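# Tighten tube nuts until their paint stripes realign

## Task

Turn every tube nut tighter until its paint stripe is lined up once more; a nut driven half a flat or more beyond its stripe is ruined, so stop at alignment.

## Robot and tools

Robot: two seven-joint arms, left_arm and right_arm, each ending in a two-finger gripper. Cameras: cam_head_left, cam_head_right, cam_high, cam_low, cam_left_wrist, cam_right_wrist, all 896x504. A two-camera stand is fixed to the floor behind the arms.

Frames. Scene frame: origin at table-top height halfway between the nominal arm bases, +z up, +x out across the table, left_arm on the +y side (image left/right does not match arm names). Calibrated bases: left_arm (+0.051, +0.348, 0) m, quat_wxyz (+1.000, 0, 0, -0.013); right_arm (-0.007, -0.342, 0) m, quat_wxyz (+1.000, 0, 0, -0.011). Reported hand positions and orientations (end_effector_position in metres, end_effector_quat_wxyz) use the scene frame and may be a few cm off, worse at long reach. Gripper axes: fingers point along its +z, close along its x. The reported position is the midpoint between the pads; fingertips extend 9.8 mm farther. The housing (117 mm along the closing direction, 68 mm wide) starts 39 mm behind that point.

A row (used by both execute_actions and move) is 18 numbers: left_arm dx, dy, dz, rx, ry, rz, left_gripper position, force_limit, speed, then the same nine for right_arm/right_gripper. The six pose numbers are an offset, not a pose: measured along the arm's current Hand target axes, starting from that Hand target, scaled so 1.0 = 0.6 m or 180 degrees; rx, ry, rz form one rotation vector. Range -1 to 1. Gripper numbers are absolute settings: position +1 = fully open (81 mm), about -0.95 = pads touching, -1 = close until blocked; force_limit -1 to +1 spans roughly 28 to 75 N per pad (actual grip about 23-34 N at -1, 63-92 N at +1); speed -1 to +1 spans 12 to 115 mm/s (full stroke about 0.85 s at +1). Zero is a real command for gripper fields, so resend the previous values to leave a gripper alone. To leave an arm alone, give its six pose numbers as 0.

execute_actions(actions, cameras): actions is a list of actions; each action is a table of up to 15 rows, one per 1/30 s step, with the last row held to fill 15 steps. Every row in an action is measured from the Hand target at that action's start, so repeating an offset keeps moving further. Images come back only with an empty actions list or when cameras names them (["all"], [] or names). An unknown camera name invalidates the call.

move(target, speed, blend, blocking, cameras): straight-line paths for both grippers. target is one 18-number row or a list of up to 15 rows, every row an offset from the same starting Hand targets. speed is in m/s, 0.002 to 0.5 (default 0.25), one value or one per target; turning rate is capped at twice that in rad/s and at 0.873 rad/s. blend (m) rounds corners in a list; 0 stops at each target. All paths finish together; a move stops after 10 s even if short. Moves do not avoid obstacles or the other arm. blocking=false returns after about 0.5 s while the motion continues. The result adds a move: line with the outcome (done, off_target, moving, held, fault) and limits (paced = pose clipped, held = steps withheld by a check). Done means at rest within 3 mm and 2 degrees; it says nothing about contact.

wait(seconds 0 to 3600) lets time pass with no new command; a running move continues. stop brakes a running move (fingers keep moving). zoom_image(camera, region [x0, y0, x1, y1] pixels, at most 504 by 504) enlarges part of the newest image from that camera. clear_fault(arm: left_arm or right_arm) clears a reported torque fault. finished_scene(scene: the current scene number) ends the scene permanently; the nuts must stay correct without the robot.

Result lines: Hand target is your last commanded pose after clipping (each step orientation is clipped to within 32 degrees of the measured one); the gripper may rest short of it, and a fresh call, even all zeros, re-requests it. is_grasped = 1 only when an object stopped the fingers before the asked position; width_mm is the pad gap. Joint velocities may read within noise. Joint torques are listed in joint order, positive toward larger angles, with offsets and noise. Flange force is the external force in gripper x y z axes, noisy, including held weight. Wrist depth gives a 7x7 grid of distances (164-4000 mm, '-' for none) per wrist camera. Tool commands shows current gripper commands. MOTOR HOT appears from 60 C; at 75 C the arm sags in an over-temperature stop for 30-60 s or more.

Joint speed caps: 1.39 rad/s for the first four joints, 1.22 rad/s for the last three. Elbow straight at 0, range -2.580 to 2.580; shoulder -2.250 to 2.250; wrist pitch -2.100 to 2.100. Big gripper turns can swing the elbow.

Avoid: arms are stiff, so aiming even millimetres into a firm surface presses hard and may cause a torque fault (limits 104.5 N m for the first four joints, 51.3 N m for the rest, or a joint straying over 5 degrees); back the target off past the gripper to stop pushing. Fast moves hit harder and overshoot. Keep arms apart; the clearance check does not catch closing fingers, and arm-to-arm presses can fail the task. Never drop parts, release moving parts, or let anything leave the table. Stretched arms and sustained pushes heat motors. Do not overturn a nut past its stripe.

Each tool is called after "Request:" by a JSON object that holds its "api" and its "payload".

## Session

Request:
{"api": "execute_actions", "payload": {"actions": []}}

Scene clock: 0.00 s.
left_arm: end_effector_position=(+0.4182, +0.2747, +0.3606) width_mm=80.7 is_grasped=0 end_effector_quat_wxyz=(-0.160, +0.968, +0.139, +0.132) | right_arm: end_effector_position=(+0.1656, -0.3991, +0.3504) width_mm=80.8 is_grasped=0 end_effector_quat_wxyz=(-0.109, -0.294, +0.945, -0.097)
Joint positions: left_arm=[0.285 0.106 0.156 1.708 -0.448 1.319 0.862] | right_arm=[0.275 -0.222 -0.363 1.991 0.163 1.526 3.673]
Joint velocities: within noise
Joint torques (N m): no reading
Flange force (N): no reading
Wrist depth (mm): cam_left_wrist=[503 533 559 590 624 670 720 / 494 518 543 573 601 642 690 / 484 504 530 562 588 621 665 / 472 497 516 546 570 601 645 / 462 486 509 532 560 588 624 / 451 474 496 521 542 577 608 / 437 460 483 506 529 558 593] | cam_right_wrist=[459 477 496 519 539 564 594 / 455 474 492 514 533 557 586 / 450 469 487 507 528 553 579 / 446 464 482 502 523 545 576 / 440 459 478 499 515 539 566 / 437 455 473 494 513 533 559 / 434 451 468 489 508 529 551]
Hand target: left_arm +0.4182, +0.2747, +0.3606; -0.160, +0.968, +0.139, +0.132 | right_arm +0.1656, -0.3991, +0.3504; -0.109, -0.294, +0.945, -0.097
Tool commands: left_gripper/position=+0.992 left_gripper/force_limit=+1.0 left_gripper/speed=+1.0 right_gripper/position=+0.994 right_gripper/force_limit=+1.0 right_gripper/speed=+1.0

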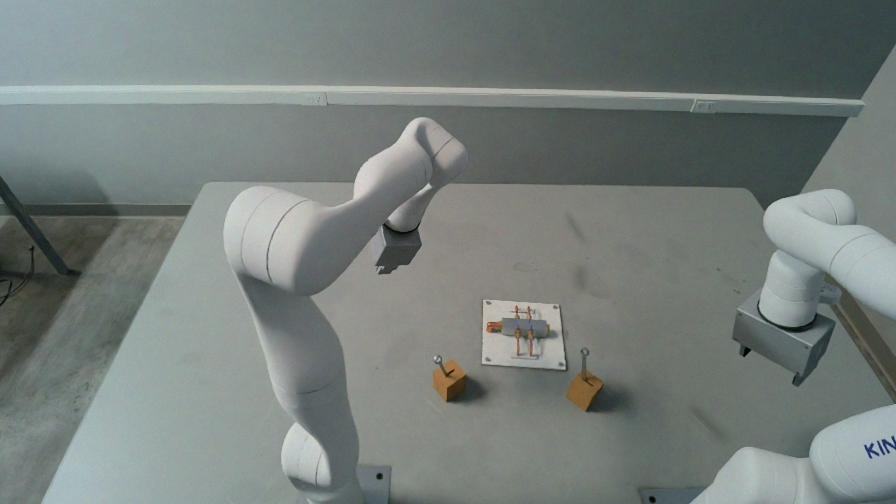

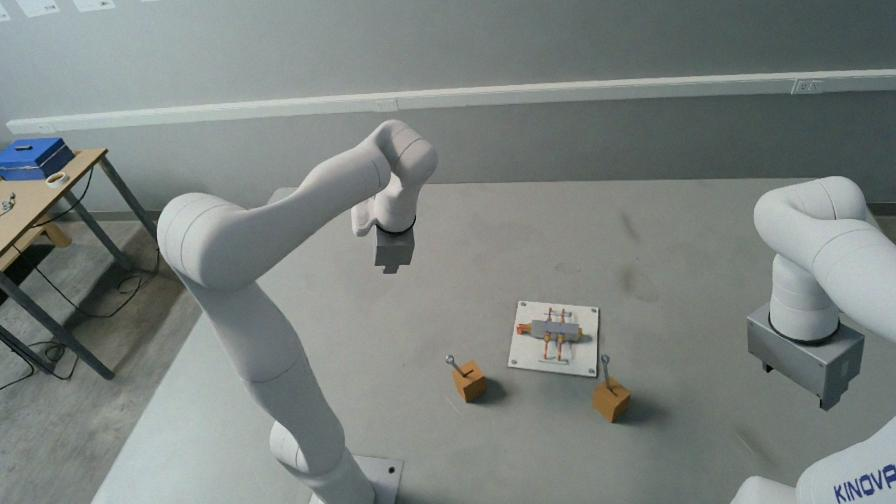

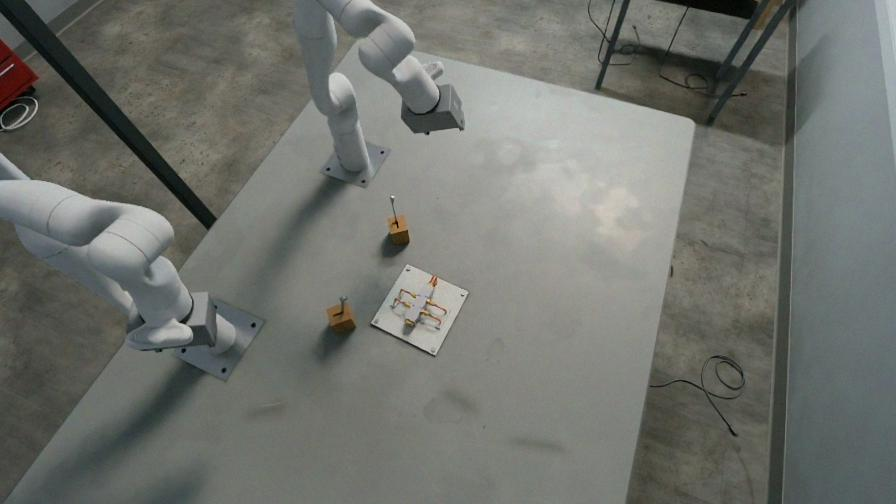

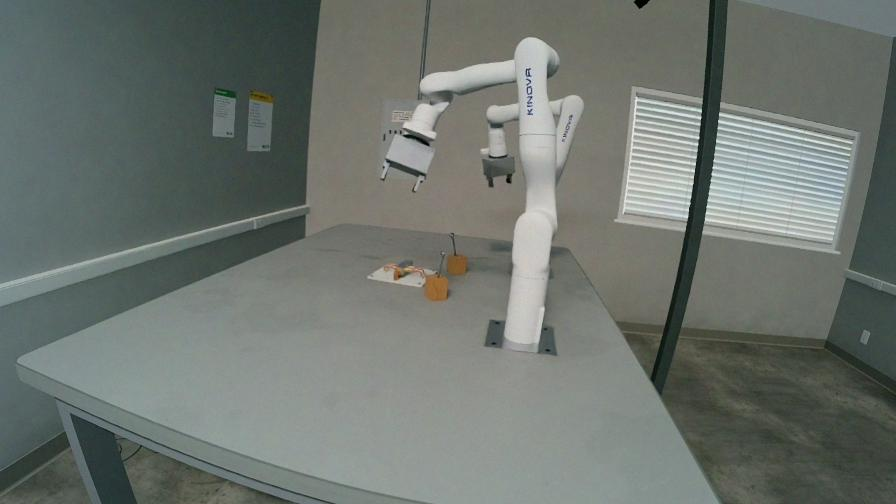

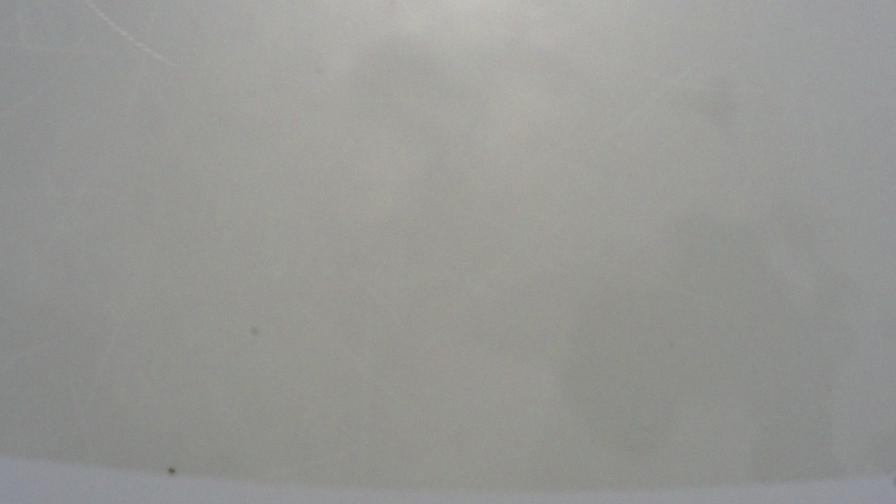

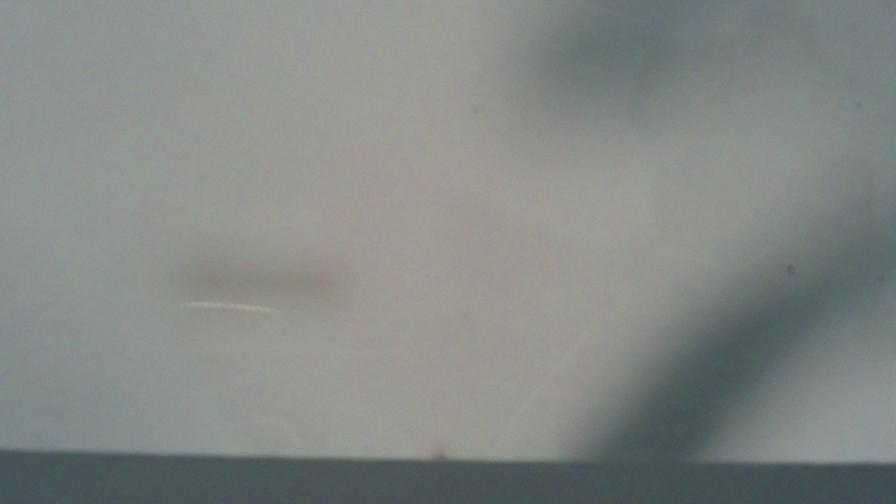

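Request:
{"api": "zoom_image", "payload": {"camera": "cam_head_left", "region": [420, 280, 620, 420]}}

Request:
{"api": "zoom_image", "payload": {"camera": "cam_head_right", "region": [440, 290, 640, 430]}}

Request:
{"api": "zoom_image", "payload": {"camera": "cam_high", "region": [300, 180, 500, 380]}}

Request:
{"api": "zoom_image", "payload": {"camera": "cam_low", "region": [350, 220, 490, 310]}}

Scaled by 2.520 from the camera's image (finer frame: 1280x720).

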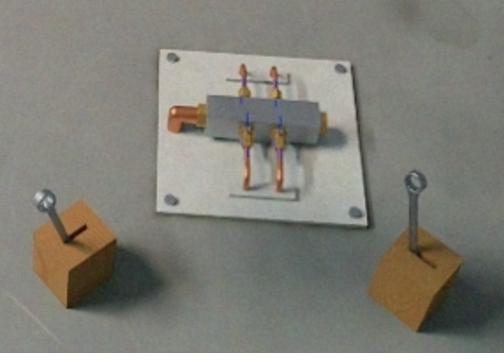

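Scaled by 2.520 from the camera's image (finer frame: 1280x720).

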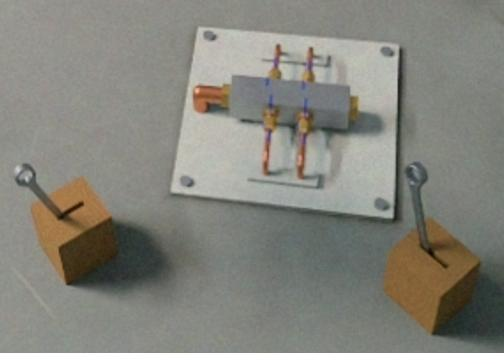

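Scaled by 2.520 from the camera's image (finer frame: 1280x720).

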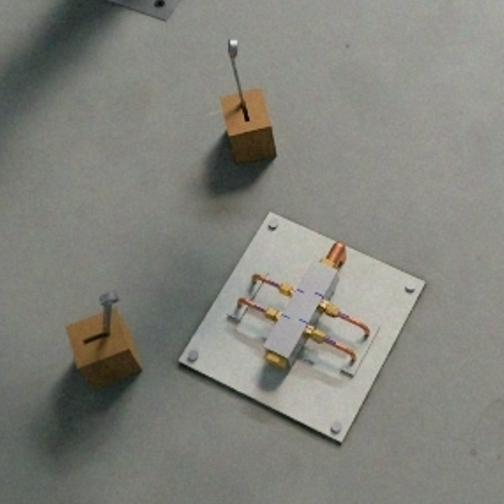

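Scaled by 3.600 from the camera's image (finer frame: 1280x720).

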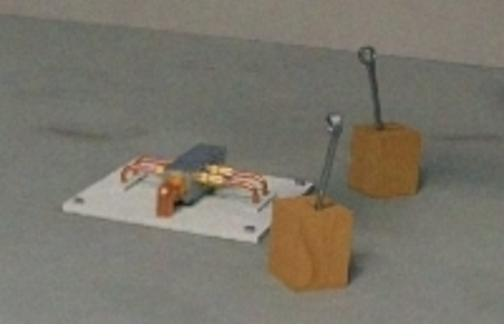

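Request:
{"api": "move", "payload": {"target": [-0.164,0.340,-0.320,-0.103,-0.085,0.0894,1,1,1,0,0,0,0,0,0,1,1,1], "cameras": ["all"]}}

Scene clock: 4.20 s.
left_arm: end_effector_position=(+0.3501, +0.0002, +0.4508) width_mm=81.0 is_grasped=0 end_effector_quat_wxyz=(+0.000, +1.000, +0.000, +0.000) | right_arm: end_effector_position=(+0.1656, -0.3991, +0.3504) width_mm=81.0 is_grasped=0 end_effector_quat_wxyz=(-0.109, -0.294, +0.945, -0.097)
Joint positions: left_arm=[0.56 0.378 0.39 1.006 -0.144 1.781 0.92] | right_arm=[0.275 -0.222 -0.363 1.991 0.163 1.526 3.673]
Joint torques (N m): left_arm=[-0.36 -16 3 -8.94 -0.26 0.1 0.38] | right_arm=[-0.55 -4.01 -0.7 -8.39 0.35 0.67 0.04]
Flange force (N): left_arm=[0.7 -0.5 -1.0] | right_arm=[2.4 -3.2 -0.3]
Wrist depth (mm): cam_left_wrist=[584 584 584 586 585 584 584 / 585 585 584 584 582 584 583 / 585 583 585 581 584 581 581 / 582 580 580 580 580 579 577 / 582 580 580 581 575 573 578 / 581 580 580 581 576 577 577 / 578 579 578 578 569 566 577] | cam_right_wrist=[456 477 497 518 540 564 595 / 453 471 492 513 533 558 584 / 450 468 488 508 529 555 581 / 446 465 482 504 521 548 573 / 442 458 478 498 516 539 565 / 438 454 473 492 512 534 560 / 434 451 467 487 508 528 553]
Hand target: left_arm +0.3501, +0.0001, +0.4508; +0.000, +1.000, +0.000, +0.000 | right_arm +0.1656, -0.3991, +0.3504; -0.109, -0.294, +0.945, -0.097
Off the commanded pose: left_arm 0.000 m, 0 deg | right_arm 0.000 m, 0 deg.
move: done

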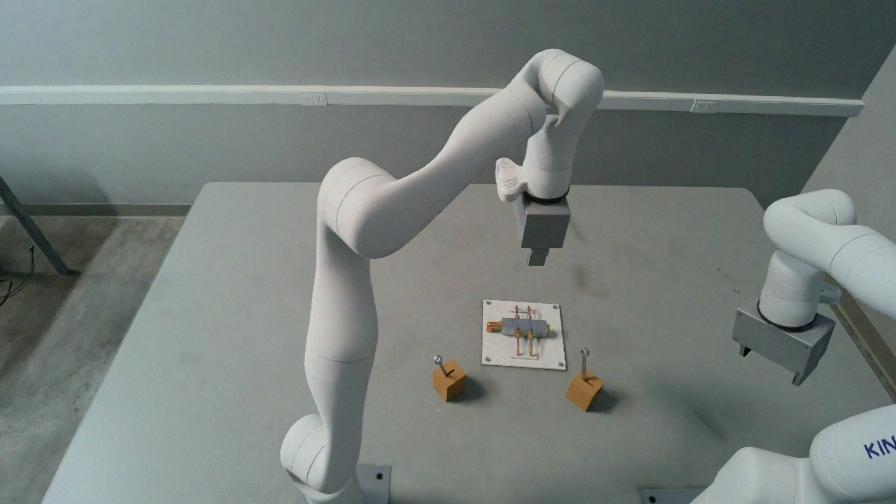

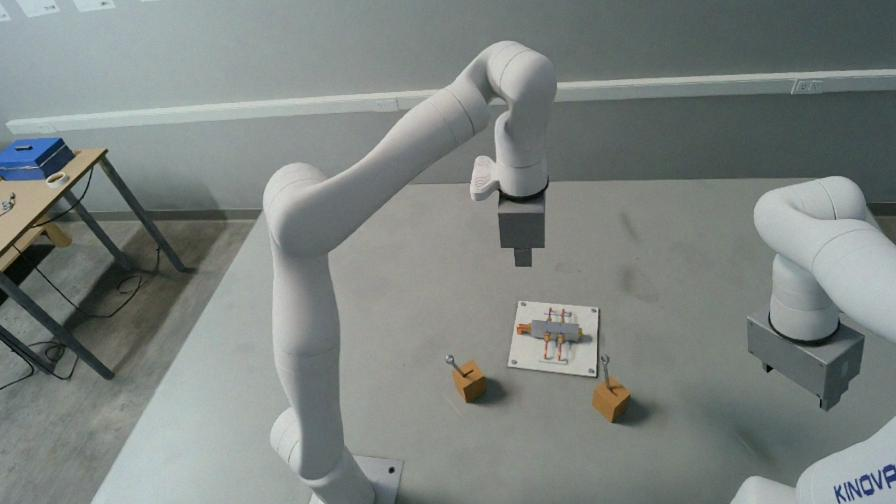

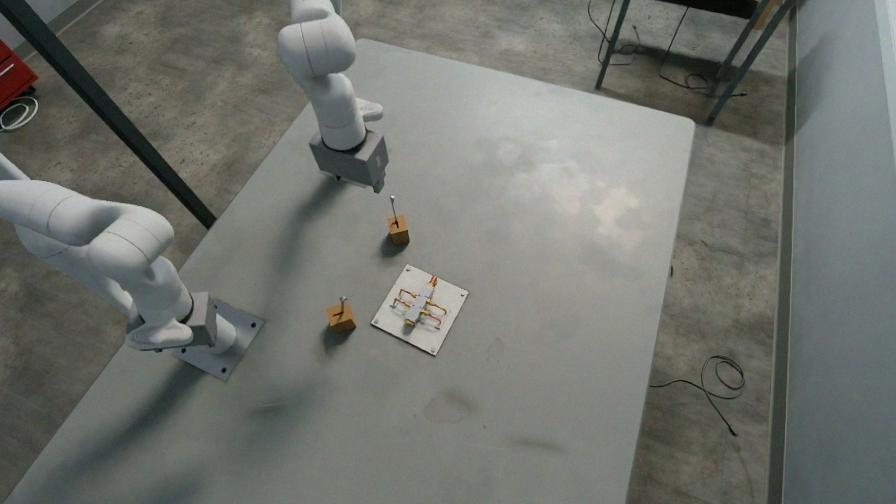

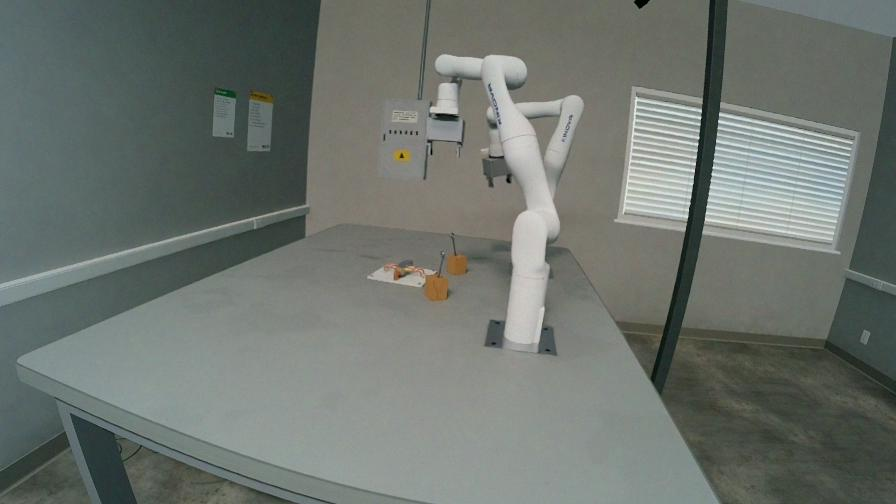

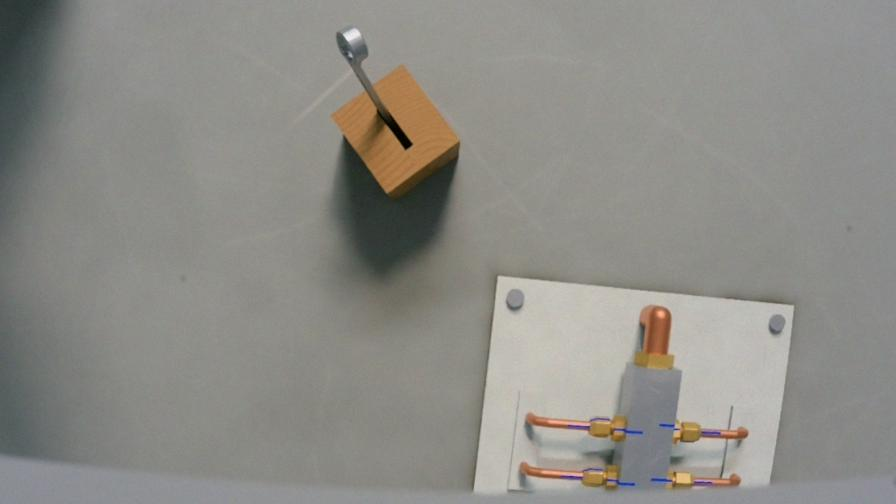

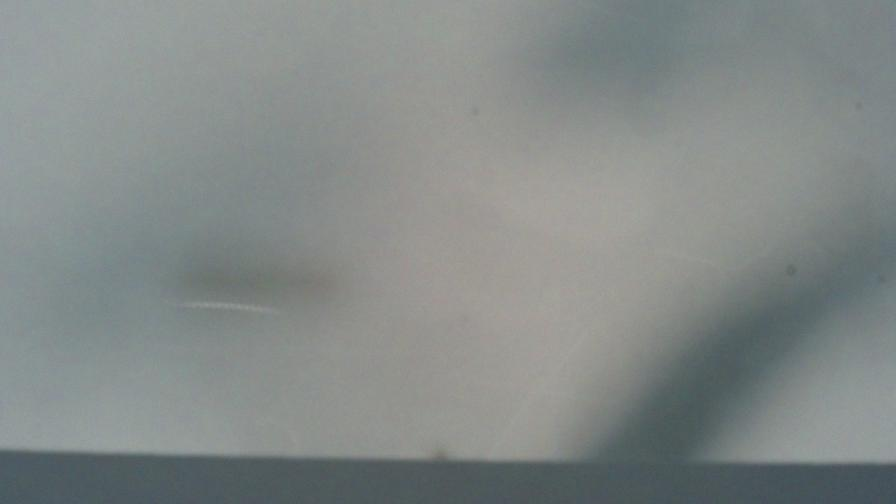

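Request:
{"api": "move", "payload": {"target": [0,0.1667,0,0,0,0,1,1,1,0,0,0,0,0,0,1,1,1], "cameras": ["cam_left_wrist"]}}

Scene clock: 5.67 s.
left_arm: end_effector_position=(+0.3502, -0.0999, +0.4508) width_mm=81.0 is_grasped=0 end_effector_quat_wxyz=(+0.000, +1.000, +0.000, +0.000) | right_arm: end_effector_position=(+0.1656, -0.3991, +0.3504) width_mm=81.0 is_grasped=0 end_effector_quat_wxyz=(-0.109, -0.294, +0.945, -0.097)
Joint positions: left_arm=[0.789 0.639 0.396 0.575 -0.251 1.955 1.043] | right_arm=[0.275 -0.222 -0.363 1.991 0.163 1.526 3.673]
Joint torques (N m): left_arm=[-0.09 -20.48 3.22 -8.33 -0.24 0.11 0.4] | right_arm=[-0.58 -4.03 -0.71 -8.4 0.36 0.67 0.04]
Flange force (N): left_arm=[0.8 0.0 -1.2] | right_arm=[2.4 -3.3 -0.2]
Wrist depth (mm): cam_left_wrist=[586 581 584 586 582 582 582 / 584 583 584 583 582 583 583 / 582 580 583 581 575 575 581 / 582 582 581 581 574 570 579 / 581 579 582 578 569 574 582 / 581 580 581 579 577 569 580 / 582 580 512 576 577 576 578] | cam_right_wrist=[459 478 496 518 539 566 592 / 454 473 492 512 533 560 585 / 450 468 488 507 530 553 581 / 446 462 482 503 523 547 572 / 441 458 479 497 517 540 565 / 438 455 473 493 512 533 560 / 434 450 469 488 508 529 552]
Hand target: left_arm +0.3502, -0.0999, +0.4508; +0.000, +1.000, +0.000, +0.000 | right_arm +0.1656, -0.3991, +0.3504; -0.109, -0.294, +0.945, -0.097
Off the commanded pose: left_arm 0.000 m, 0 deg | right_arm 0.000 m, 0 deg.
move: done

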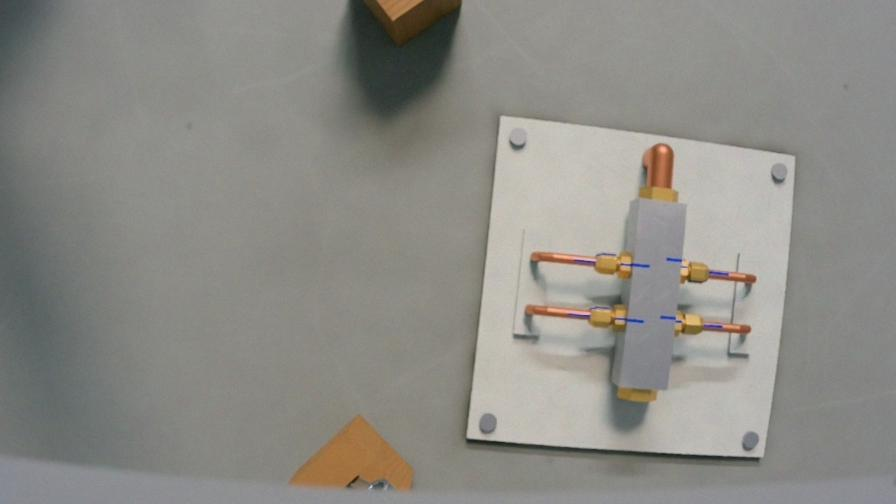

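Request:
{"api": "zoom_image", "payload": {"camera": "cam_left_wrist", "region": [500, 220, 780, 360]}}

Request:
{"api": "zoom_image", "payload": {"camera": "cam_left_wrist", "region": [580, 220, 730, 350]}}

Scaled by 1.800 from the camera's image (finer frame: 1280x720).

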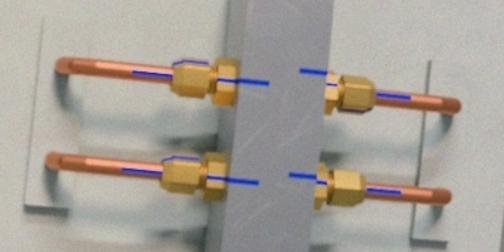

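Scaled by 3.360 from the camera's image (finer frame: 1280x720).

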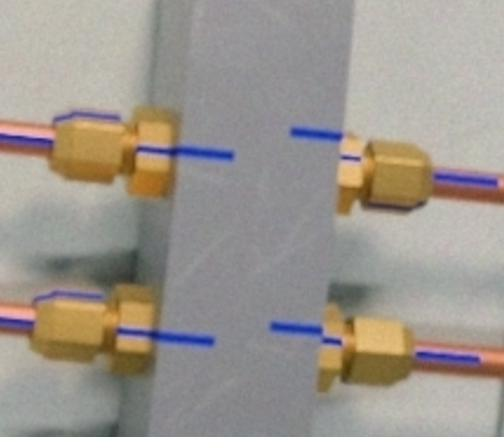

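Request:
{"api": "move", "payload": {"target": [0,0.1,0,0,0,0.5,1,1,1,0,0,0,0,0,0,1,1,1], "cameras": ["cam_left_wrist"]}}

Scene clock: 12.53 s.
left_arm: end_effector_position=(+0.3499, -0.1593, +0.4501) width_mm=81.0 is_grasped=0 end_effector_quat_wxyz=(+0.007, +0.707, -0.707, +0.025) | right_arm: end_effector_position=(+0.1656, -0.3991, +0.3504) width_mm=81.0 is_grasped=0 end_effector_quat_wxyz=(-0.109, -0.294, +0.945, -0.097)
Joint positions: left_arm=[0.93 0.841 0.49 0.165 -0.434 2.1 -0.522] | right_arm=[0.275 -0.222 -0.363 1.991 0.163 1.526 3.673]
Joint torques (N m): left_arm=[-0.23 -23.14 2.55 -7.26 -0.26 -0.15 0.43] | right_arm=[-0.58 -4.04 -0.71 -8.38 0.36 0.66 0.04]
Flange force (N): left_arm=no reading | right_arm=[2.4 -3.3 -0.3]
Wrist depth (mm): cam_left_wrist=[575 574 577 589 591 596 602 / 574 573 577 586 587 594 603 / 571 537 539 586 588 593 597 / 568 565 572 585 586 590 595 / 568 567 571 577 586 588 593 / 567 570 573 579 581 589 590 / 562 567 570 507 581 584 591] | cam_right_wrist=[459 478 497 518 539 562 592 / 454 473 493 511 534 559 586 / 450 469 486 509 526 553 580 / 446 464 481 502 523 546 573 / 441 459 477 498 515 540 564 / 438 455 473 492 514 534 559 / 434 450 469 487 508 529 553]
Hand target: left_arm +0.3502, -0.1599, +0.4508; +0.000, +0.707, -0.707, +0.000 | right_arm +0.1656, -0.3991, +0.3504; -0.109, -0.294, +0.945, -0.097
Off the commanded pose: left_arm 0.001 m, 3 deg | right_arm 0.000 m, 0 deg.
joint sent to its limit (left arm) — joint 6 (wrist pitch), upper limit. The joint targets are off in orientation, not in position.
move: off_target (left_arm)

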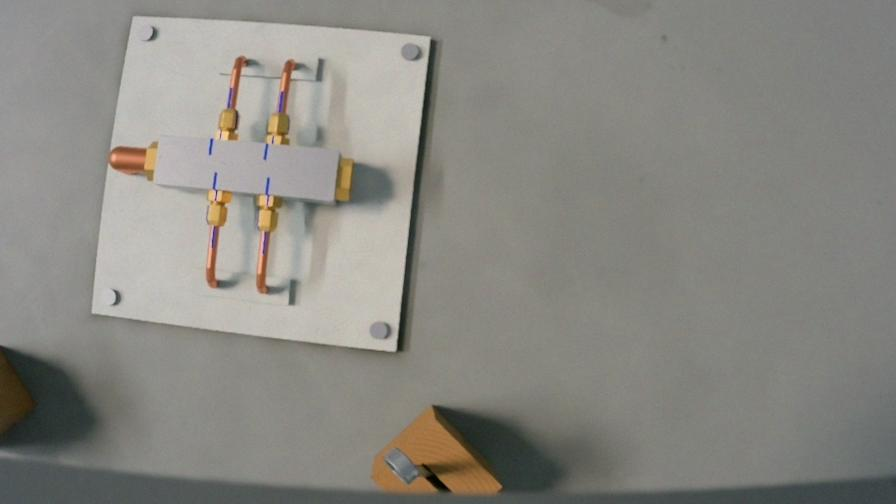

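Request:
{"api": "move", "payload": {"target": [-0.35,0.0333,0.3333,0,0,-0.5,1,1,1,0,0,0,0,0,0,1,1,1], "cameras": ["cam_left_wrist"]}}

Scene clock: 17.50 s.
left_arm: end_effector_position=(+0.3302, +0.0501, +0.2508) width_mm=81.0 is_grasped=0 end_effector_quat_wxyz=(+0.000, +1.000, +0.000, +0.000) | right_arm: end_effector_position=(+0.1656, -0.3991, +0.3504) width_mm=81.0 is_grasped=0 end_effector_quat_wxyz=(-0.109, -0.294, +0.945, -0.097)
Joint positions: left_arm=[0.57 0.31 0.213 1.741 -0.072 1.098 0.832] | right_arm=[0.275 -0.222 -0.363 1.991 0.163 1.526 3.673]
Joint torques (N m): left_arm=[-0.21 -14.16 2.48 -8.28 -0.28 0.11 0.39] | right_arm=[-0.58 -4.08 -0.73 -8.39 0.38 0.66 0.04]
Flange force (N): left_arm=[0.8 -1.6 -0.8] | right_arm=[2.3 -3.3 -0.2]
Wrist depth (mm): cam_left_wrist=[382 382 382 382 381 381 381 / 381 382 381 380 380 381 381 / 381 380 381 312 381 380 380 / 380 379 380 311 380 380 379 / 380 379 380 379 380 380 379 / 378 378 379 380 379 379 378 / 380 379 380 378 372 371 372] | cam_right_wrist=[458 477 497 517 538 566 594 / 454 474 493 513 533 559 589 / 450 468 487 507 529 554 583 / 445 463 482 502 522 546 572 / 442 459 478 497 517 542 567 / 438 453 473 492 512 535 559 / 433 452 468 488 508 528 551]
Hand target: left_arm +0.3302, +0.0501, +0.2508; +0.000, +1.000, +0.000, +0.000 | right_arm +0.1656, -0.3991, +0.3504; -0.109, -0.294, +0.945, -0.097
Off the commanded pose: left_arm 0.000 m, 0 deg | right_arm 0.000 m, 0 deg.
move: done

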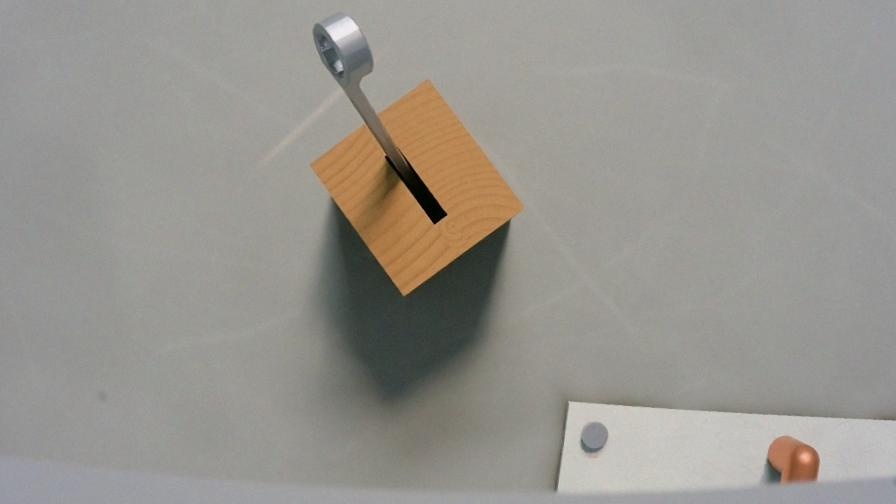

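Request:
{"api": "move", "payload": {"target": [0.0,-0.15,-0.1,0,0,0,1,1,1,-0.3477,0.287,0.0438,0.0056,-0.0967,-0.3054,1,1,1], "cameras": ["cam_left_wrist","cam_right_wrist","cam_head_left"]}}

Scene clock: 22.77 s.
left_arm: end_effector_position=(+0.3301, +0.1401, +0.3107) width_mm=81.0 is_grasped=0 end_effector_quat_wxyz=(+0.000, +1.000, +0.000, +0.000) | right_arm: end_effector_position=(+0.2302, -0.1550, +0.2499) width_mm=81.0 is_grasped=0 end_effector_quat_wxyz=(+0.000, +0.707, -0.708, +0.000)
Joint positions: left_arm=[0.407 0.114 0.154 1.781 -0.018 1.248 0.592] | right_arm=[-0.097 0.115 -0.737 2.018 0.09 1.039 3.857]
Joint torques (N m): left_arm=[-0.22 -10.98 1.91 -8.84 -0.26 0.09 0.43] | right_arm=[-0.6 -8.68 -1.67 -7.88 -0.46 0.12 0.06]
Flange force (N): left_arm=[1.2 -2.8 -0.9] | right_arm=[0.9 -2.6 0.1]
Wrist depth (mm): cam_left_wrist=[442 442 441 441 441 441 444 / 440 442 441 442 442 441 441 / 441 441 441 441 439 441 441 / 441 441 440 441 441 443 440 / 439 438 440 441 438 440 442 / 439 439 439 372 440 439 439 / 437 437 438 370 439 439 439] | cam_right_wrist=[373 374 373 379 378 377 378 / 379 379 379 378 379 378 377 / 380 379 379 310 378 377 378 / 380 380 380 311 310 378 377 / 379 379 379 379 378 378 379 / 380 380 380 380 378 378 378 / 381 380 380 379 379 378 377]
Hand target: left_arm +0.3301, +0.1401, +0.3108; +0.000, +1.000, +0.000, +0.000 | right_arm +0.2302, -0.1550, +0.2499; +0.000, +0.707, -0.708, +0.000
Off the commanded pose: left_arm 0.000 m, 0 deg | right_arm 0.000 m, 0 deg.
move: done
Images, in order (width x height): cam_head_left 896x504, cam_left_wrist 896x504, cam_right_wrist 896x504.

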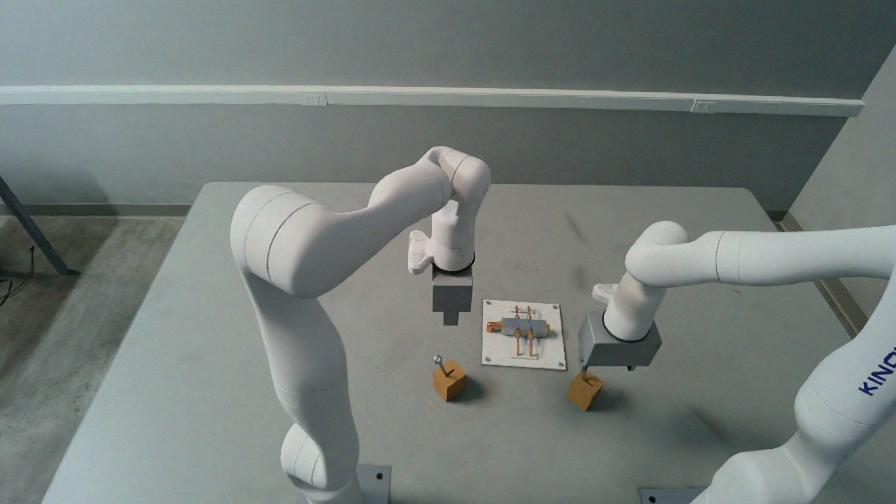

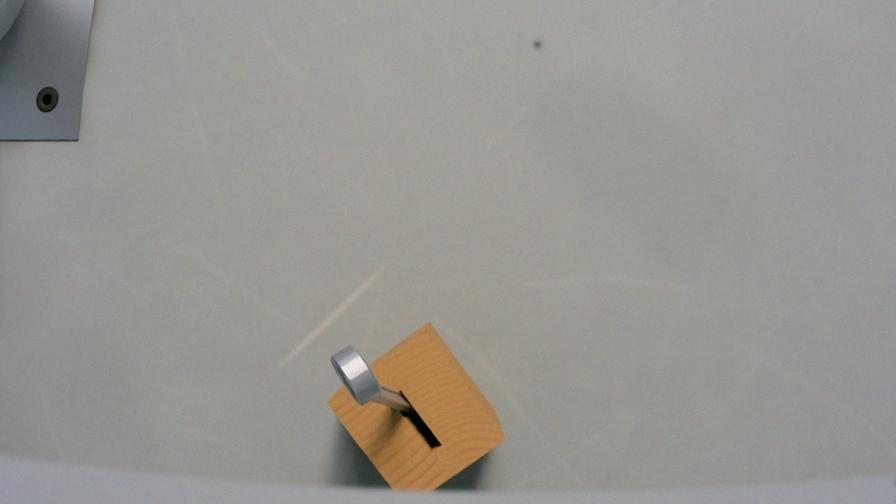

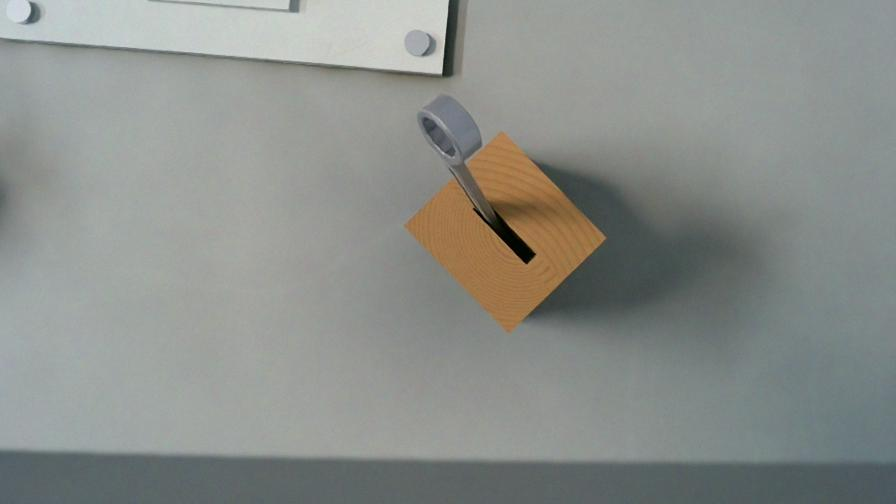

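Request:
{"api": "zoom_image", "payload": {"camera": "cam_right_wrist", "region": [380, 70, 620, 340]}}

Request:
{"api": "zoom_image", "payload": {"camera": "cam_left_wrist", "region": [300, 320, 520, 504]}}

Scaled by 1.867 from the camera's image (finer frame: 1280x720).

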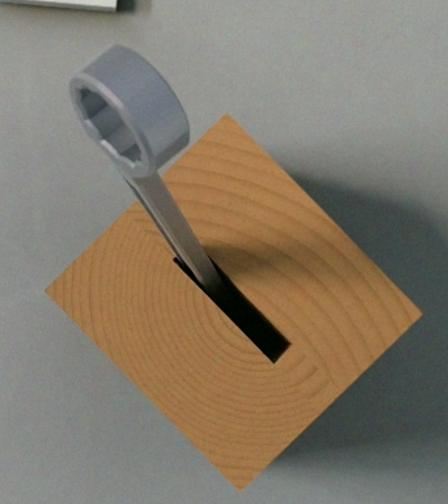

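Scaled by 2.291 from the camera's image (finer frame: 1280x720).

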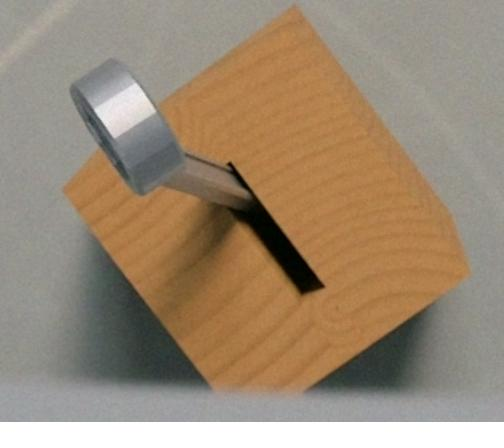

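Request:
{"api": "move", "payload": {"target": [-0.133,-0.35,-0.067,0,0,0,1,1,1,-0.1525,0.005,0.168,0.3177,0.122,0.2113,1,1,1], "cameras": ["cam_right_wrist","cam_head_left"]}}

Request:
{"api": "zoom_image", "payload": {"camera": "cam_right_wrist", "region": [300, 100, 600, 400]}}

Scene clock: 30.07 s.
left_arm: end_effector_position=(+0.2502, +0.3500, +0.3509) width_mm=81.0 is_grasped=0 end_effector_quat_wxyz=(+0.000, +1.000, +0.000, +0.000) | right_arm: end_effector_position=(+0.2273, -0.0635, +0.1491) width_mm=81.0 is_grasped=0 end_effector_quat_wxyz=(+0.203, -0.352, +0.791, -0.457)
Joint positions: left_arm=[0.167 -0.27 -0.227 1.986 -0.06 1.419 -0.017] | right_arm=[-1.241 0.859 -0.462 1.839 0.919 1.62 1.748]
Joint torques (N m): left_arm=[-0.14 -3.52 2.1 -9.21 -0.27 0.03 0.4] | right_arm=[-0.55 -18.4 -1.74 -2.13 0.04 3.01 0.06]
Flange force (N): left_arm=[1.1 -6.1 -0.6] | right_arm=[-2.6 0.3 1.5]
Wrist depth (mm): cam_left_wrist=[483 484 483 482 482 486 485 / 482 479 484 483 482 483 483 / 482 482 482 481 483 484 481 / 479 479 482 482 480 480 480 / 371 479 479 481 483 482 482 / 331 478 480 479 483 479 479 / 477 476 478 481 482 481 481] | cam_right_wrist=[1575 936 939 890 950 961 1827 / 742 744 744 756 761 731 768 / 618 599 624 606 632 631 636 / 513 516 518 519 539 525 525 / 436 442 454 455 456 459 459 / 335 374 395 405 295 408 409 / 332 347 357 356 267 359 368]
Hand target: left_arm +0.2502, +0.3500, +0.3509; +0.000, +1.000, +0.000, +0.000 | right_arm +0.2273, -0.0635, +0.1490; +0.203, -0.352, +0.791, -0.457
Off the commanded pose: left_arm 0.000 m, 0 deg | right_arm 0.000 m, 0 deg.
move: done
Images, in order (width x height): cam_head_left 896x504, cam_right_wrist 896x504.

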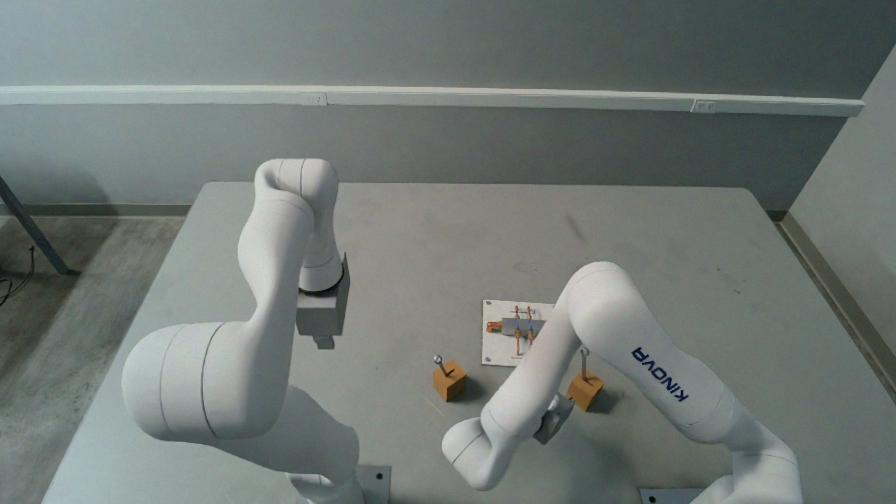

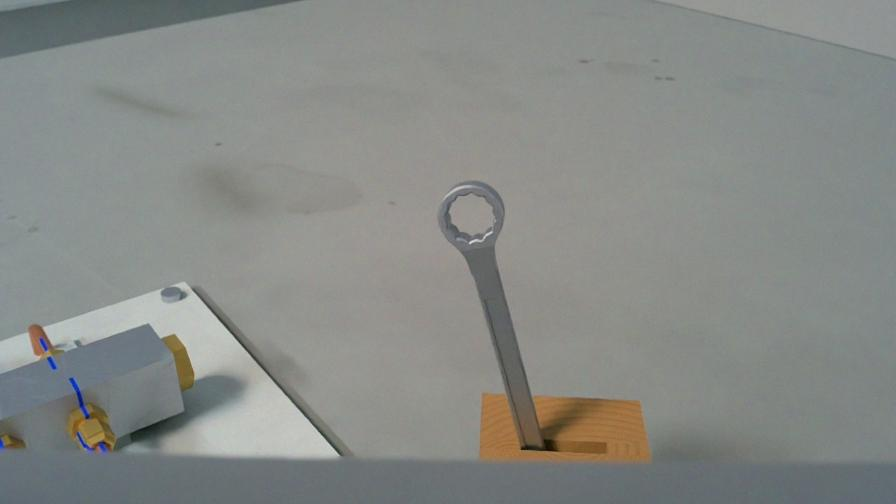

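Scaled by 1.680 from the camera's image (finer frame: 1280x720).

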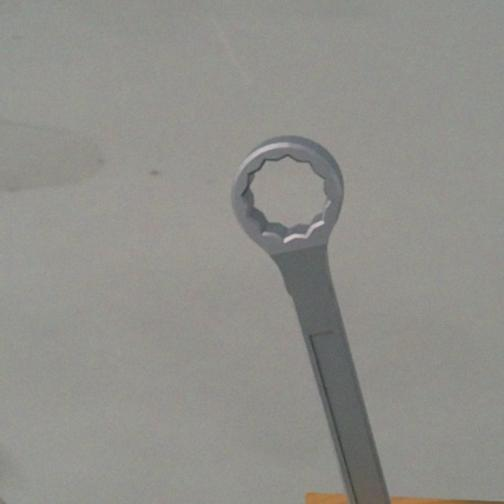

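Request:
{"api": "move", "payload": {"target": [0,0,0,0,0,0,1,1,1,-0.1515,0.1092,-0.1893,0,-0.3733,-0.2156,1,1,1], "cameras": ["cam_right_wrist","cam_head_left"]}}

Request:
{"api": "zoom_image", "payload": {"camera": "cam_right_wrist", "region": [300, 100, 600, 400]}}

Scene clock: 34.30 s.
left_arm: end_effector_position=(+0.2502, +0.3501, +0.3509) width_mm=81.0 is_grasped=0 end_effector_quat_wxyz=(+0.000, +1.000, +0.000, +0.000) | right_arm: end_effector_position=(+0.1910, +0.0918, +0.1491) width_mm=81.0 is_grasped=0 end_effector_quat_wxyz=(-0.444, +0.770, -0.397, +0.229)
Joint positions: left_arm=[0.167 -0.27 -0.227 1.986 -0.06 1.419 -0.017] | right_arm=[-1.298 0.752 -0.555 2.38 1.981 1.342 1.828]
Joint torques (N m): left_arm=[-0.16 -3.58 2.12 -9.19 -0.26 0.05 0.39] | right_arm=[-0.55 -16.08 -1.9 -1.71 0.27 2.95 0.06]
Flange force (N): left_arm=[1.3 -6.1 -0.5] | right_arm=[1.2 -1.2 4.2]
Wrist depth (mm): cam_left_wrist=[481 483 483 482 482 483 485 / 482 482 483 480 484 483 483 / 482 482 482 484 482 482 482 / 480 480 482 481 481 480 483 / 370 479 479 481 480 482 482 / 333 478 479 480 479 482 481 / 477 477 479 478 479 479 480] | cam_right_wrist=[917 925 927 888 944 953 1598 / 735 738 741 745 755 723 760 / 616 594 621 601 626 628 631 / 511 514 514 516 539 520 522 / 448 449 451 442 455 443 456 / 399 402 403 393 294 407 408 / 361 362 355 356 266 358 360]
Hand target: left_arm +0.2502, +0.3501, +0.3509; +0.000, +1.000, +0.000, +0.000 | right_arm +0.1910, +0.0918, +0.1491; -0.444, +0.770, -0.397, +0.229
Off the commanded pose: left_arm 0.000 m, 0 deg | right_arm 0.000 m, 0 deg.
move: done
Images, in order (width x height): cam_head_left 896x504, cam_right_wrist 896x504.

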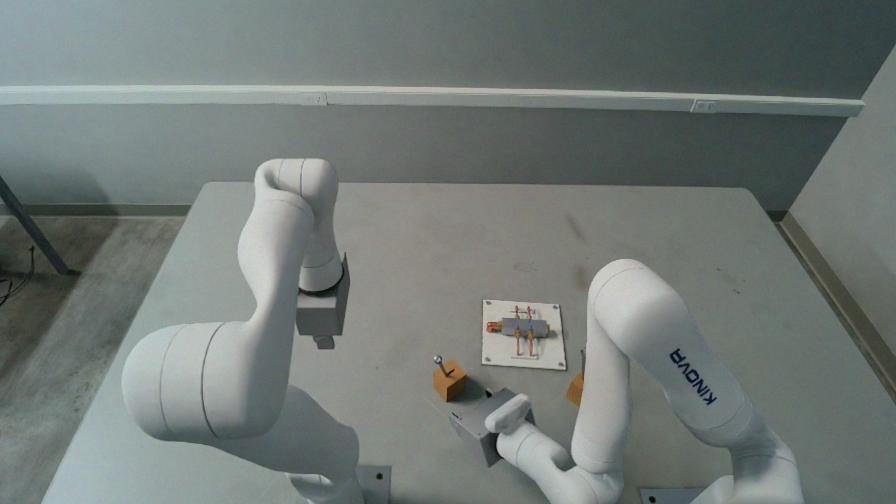

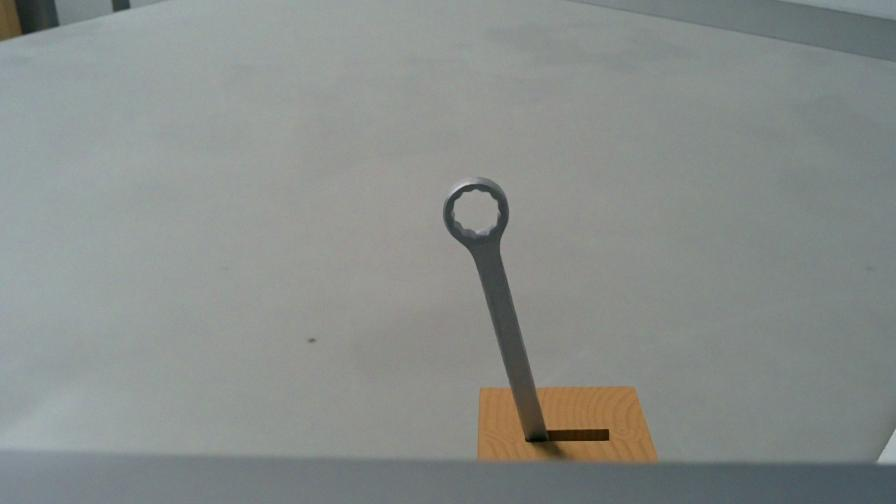

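Scaled by 1.680 from the camera's image (finer frame: 1280x720).

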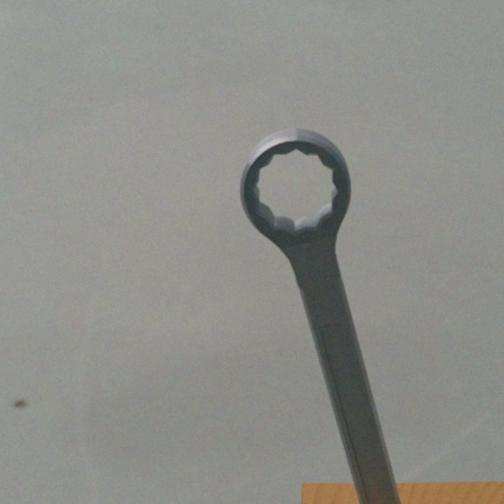

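Request:
{"api": "move", "payload": {"target": [0,0,0,0,0,0,1,1,1,0.2608,0.1248,0.0672,-0.0266,0.1936,0.1234,1,1,1], "cameras": ["cam_right_wrist","cam_head_left"]}}

Request:
{"api": "zoom_image", "payload": {"camera": "cam_right_wrist", "region": [300, 150, 600, 350]}}

Scene clock: 39.50 s.
left_arm: end_effector_position=(+0.2502, +0.3501, +0.3509) width_mm=81.0 is_grasped=0 end_effector_quat_wxyz=(+0.000, +1.000, +0.000, +0.000) | right_arm: end_effector_position=(+0.2798, -0.0370, +0.0641) width_mm=81.0 is_grasped=0 end_effector_quat_wxyz=(-0.309, +0.595, -0.658, +0.343)
Joint positions: left_arm=[0.167 -0.27 -0.227 1.986 -0.06 1.419 -0.017] | right_arm=[-1.171 0.954 -0.475 2.222 1.592 1.342 1.606]
Joint torques (N m): left_arm=[-0.17 -3.48 2.13 -9.23 -0.29 0.01 0.38] | right_arm=[-0.57 -17.13 -1.41 0.09 -0.39 2.91 0.09]
Flange force (N): left_arm=[0.9 -6.1 -0.6] | right_arm=[-0.5 -0.9 3.9]
Wrist depth (mm): cam_left_wrist=[484 483 484 482 485 486 483 / 481 482 482 482 482 483 484 / 482 481 480 483 479 481 483 / 479 481 482 482 480 480 482 / 371 478 481 480 481 480 483 / 332 479 478 480 480 479 482 / 475 478 479 480 478 478 480] | cam_right_wrist=[505 507 509 493 515 519 520 / 413 414 417 418 420 420 440 / 358 337 294 288 292 354 368 / 318 308 301 294 302 313 316 / 286 271 271 258 279 280 290 / 252 246 246 247 247 248 257 / 232 232 233 233 234 234 235]
Hand target: left_arm +0.2502, +0.3501, +0.3509; +0.000, +1.000, +0.000, +0.000 | right_arm +0.2798, -0.0371, +0.0641; +0.309, -0.595, +0.658, -0.343
Off the commanded pose: left_arm 0.000 m, 0 deg | right_arm 0.000 m, 0 deg.
move: done
Images, in order (width x height): cam_head_left 896x504, cam_right_wrist 896x504.

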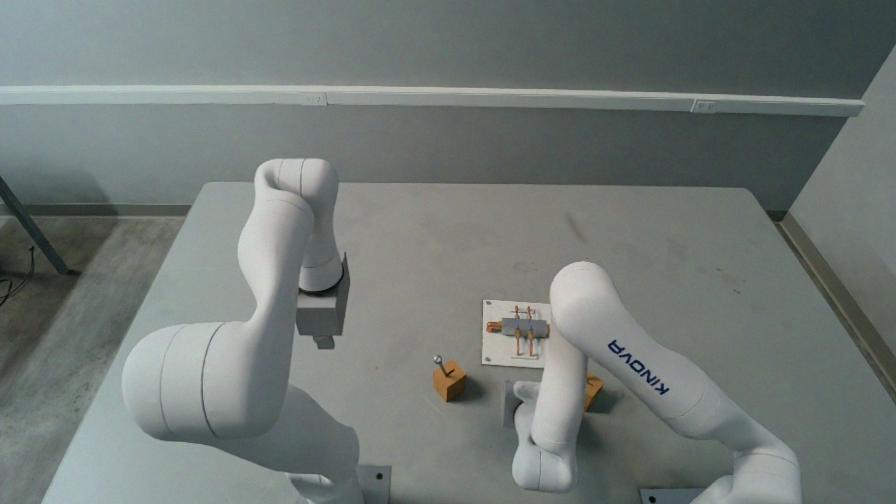

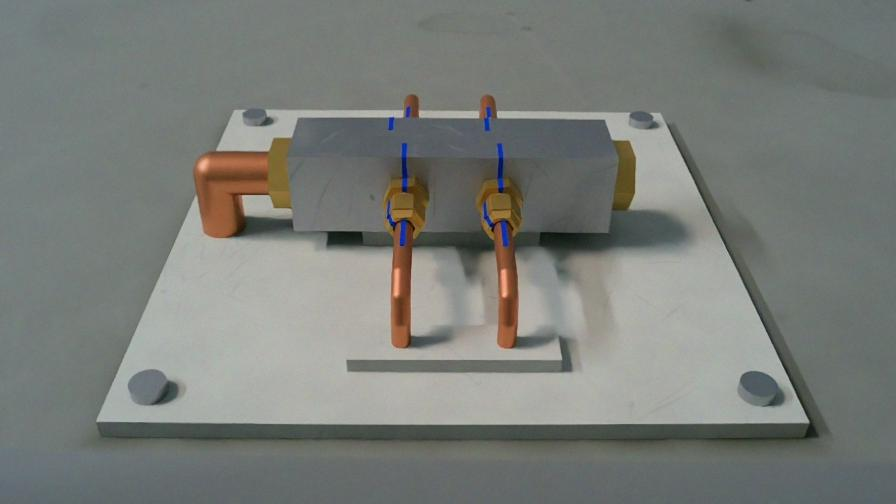

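Scaled by 1.680 from the camera's image (finer frame: 1280x720).

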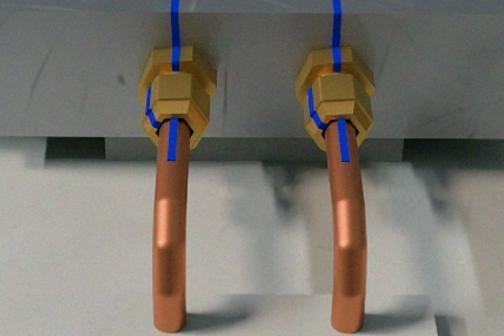

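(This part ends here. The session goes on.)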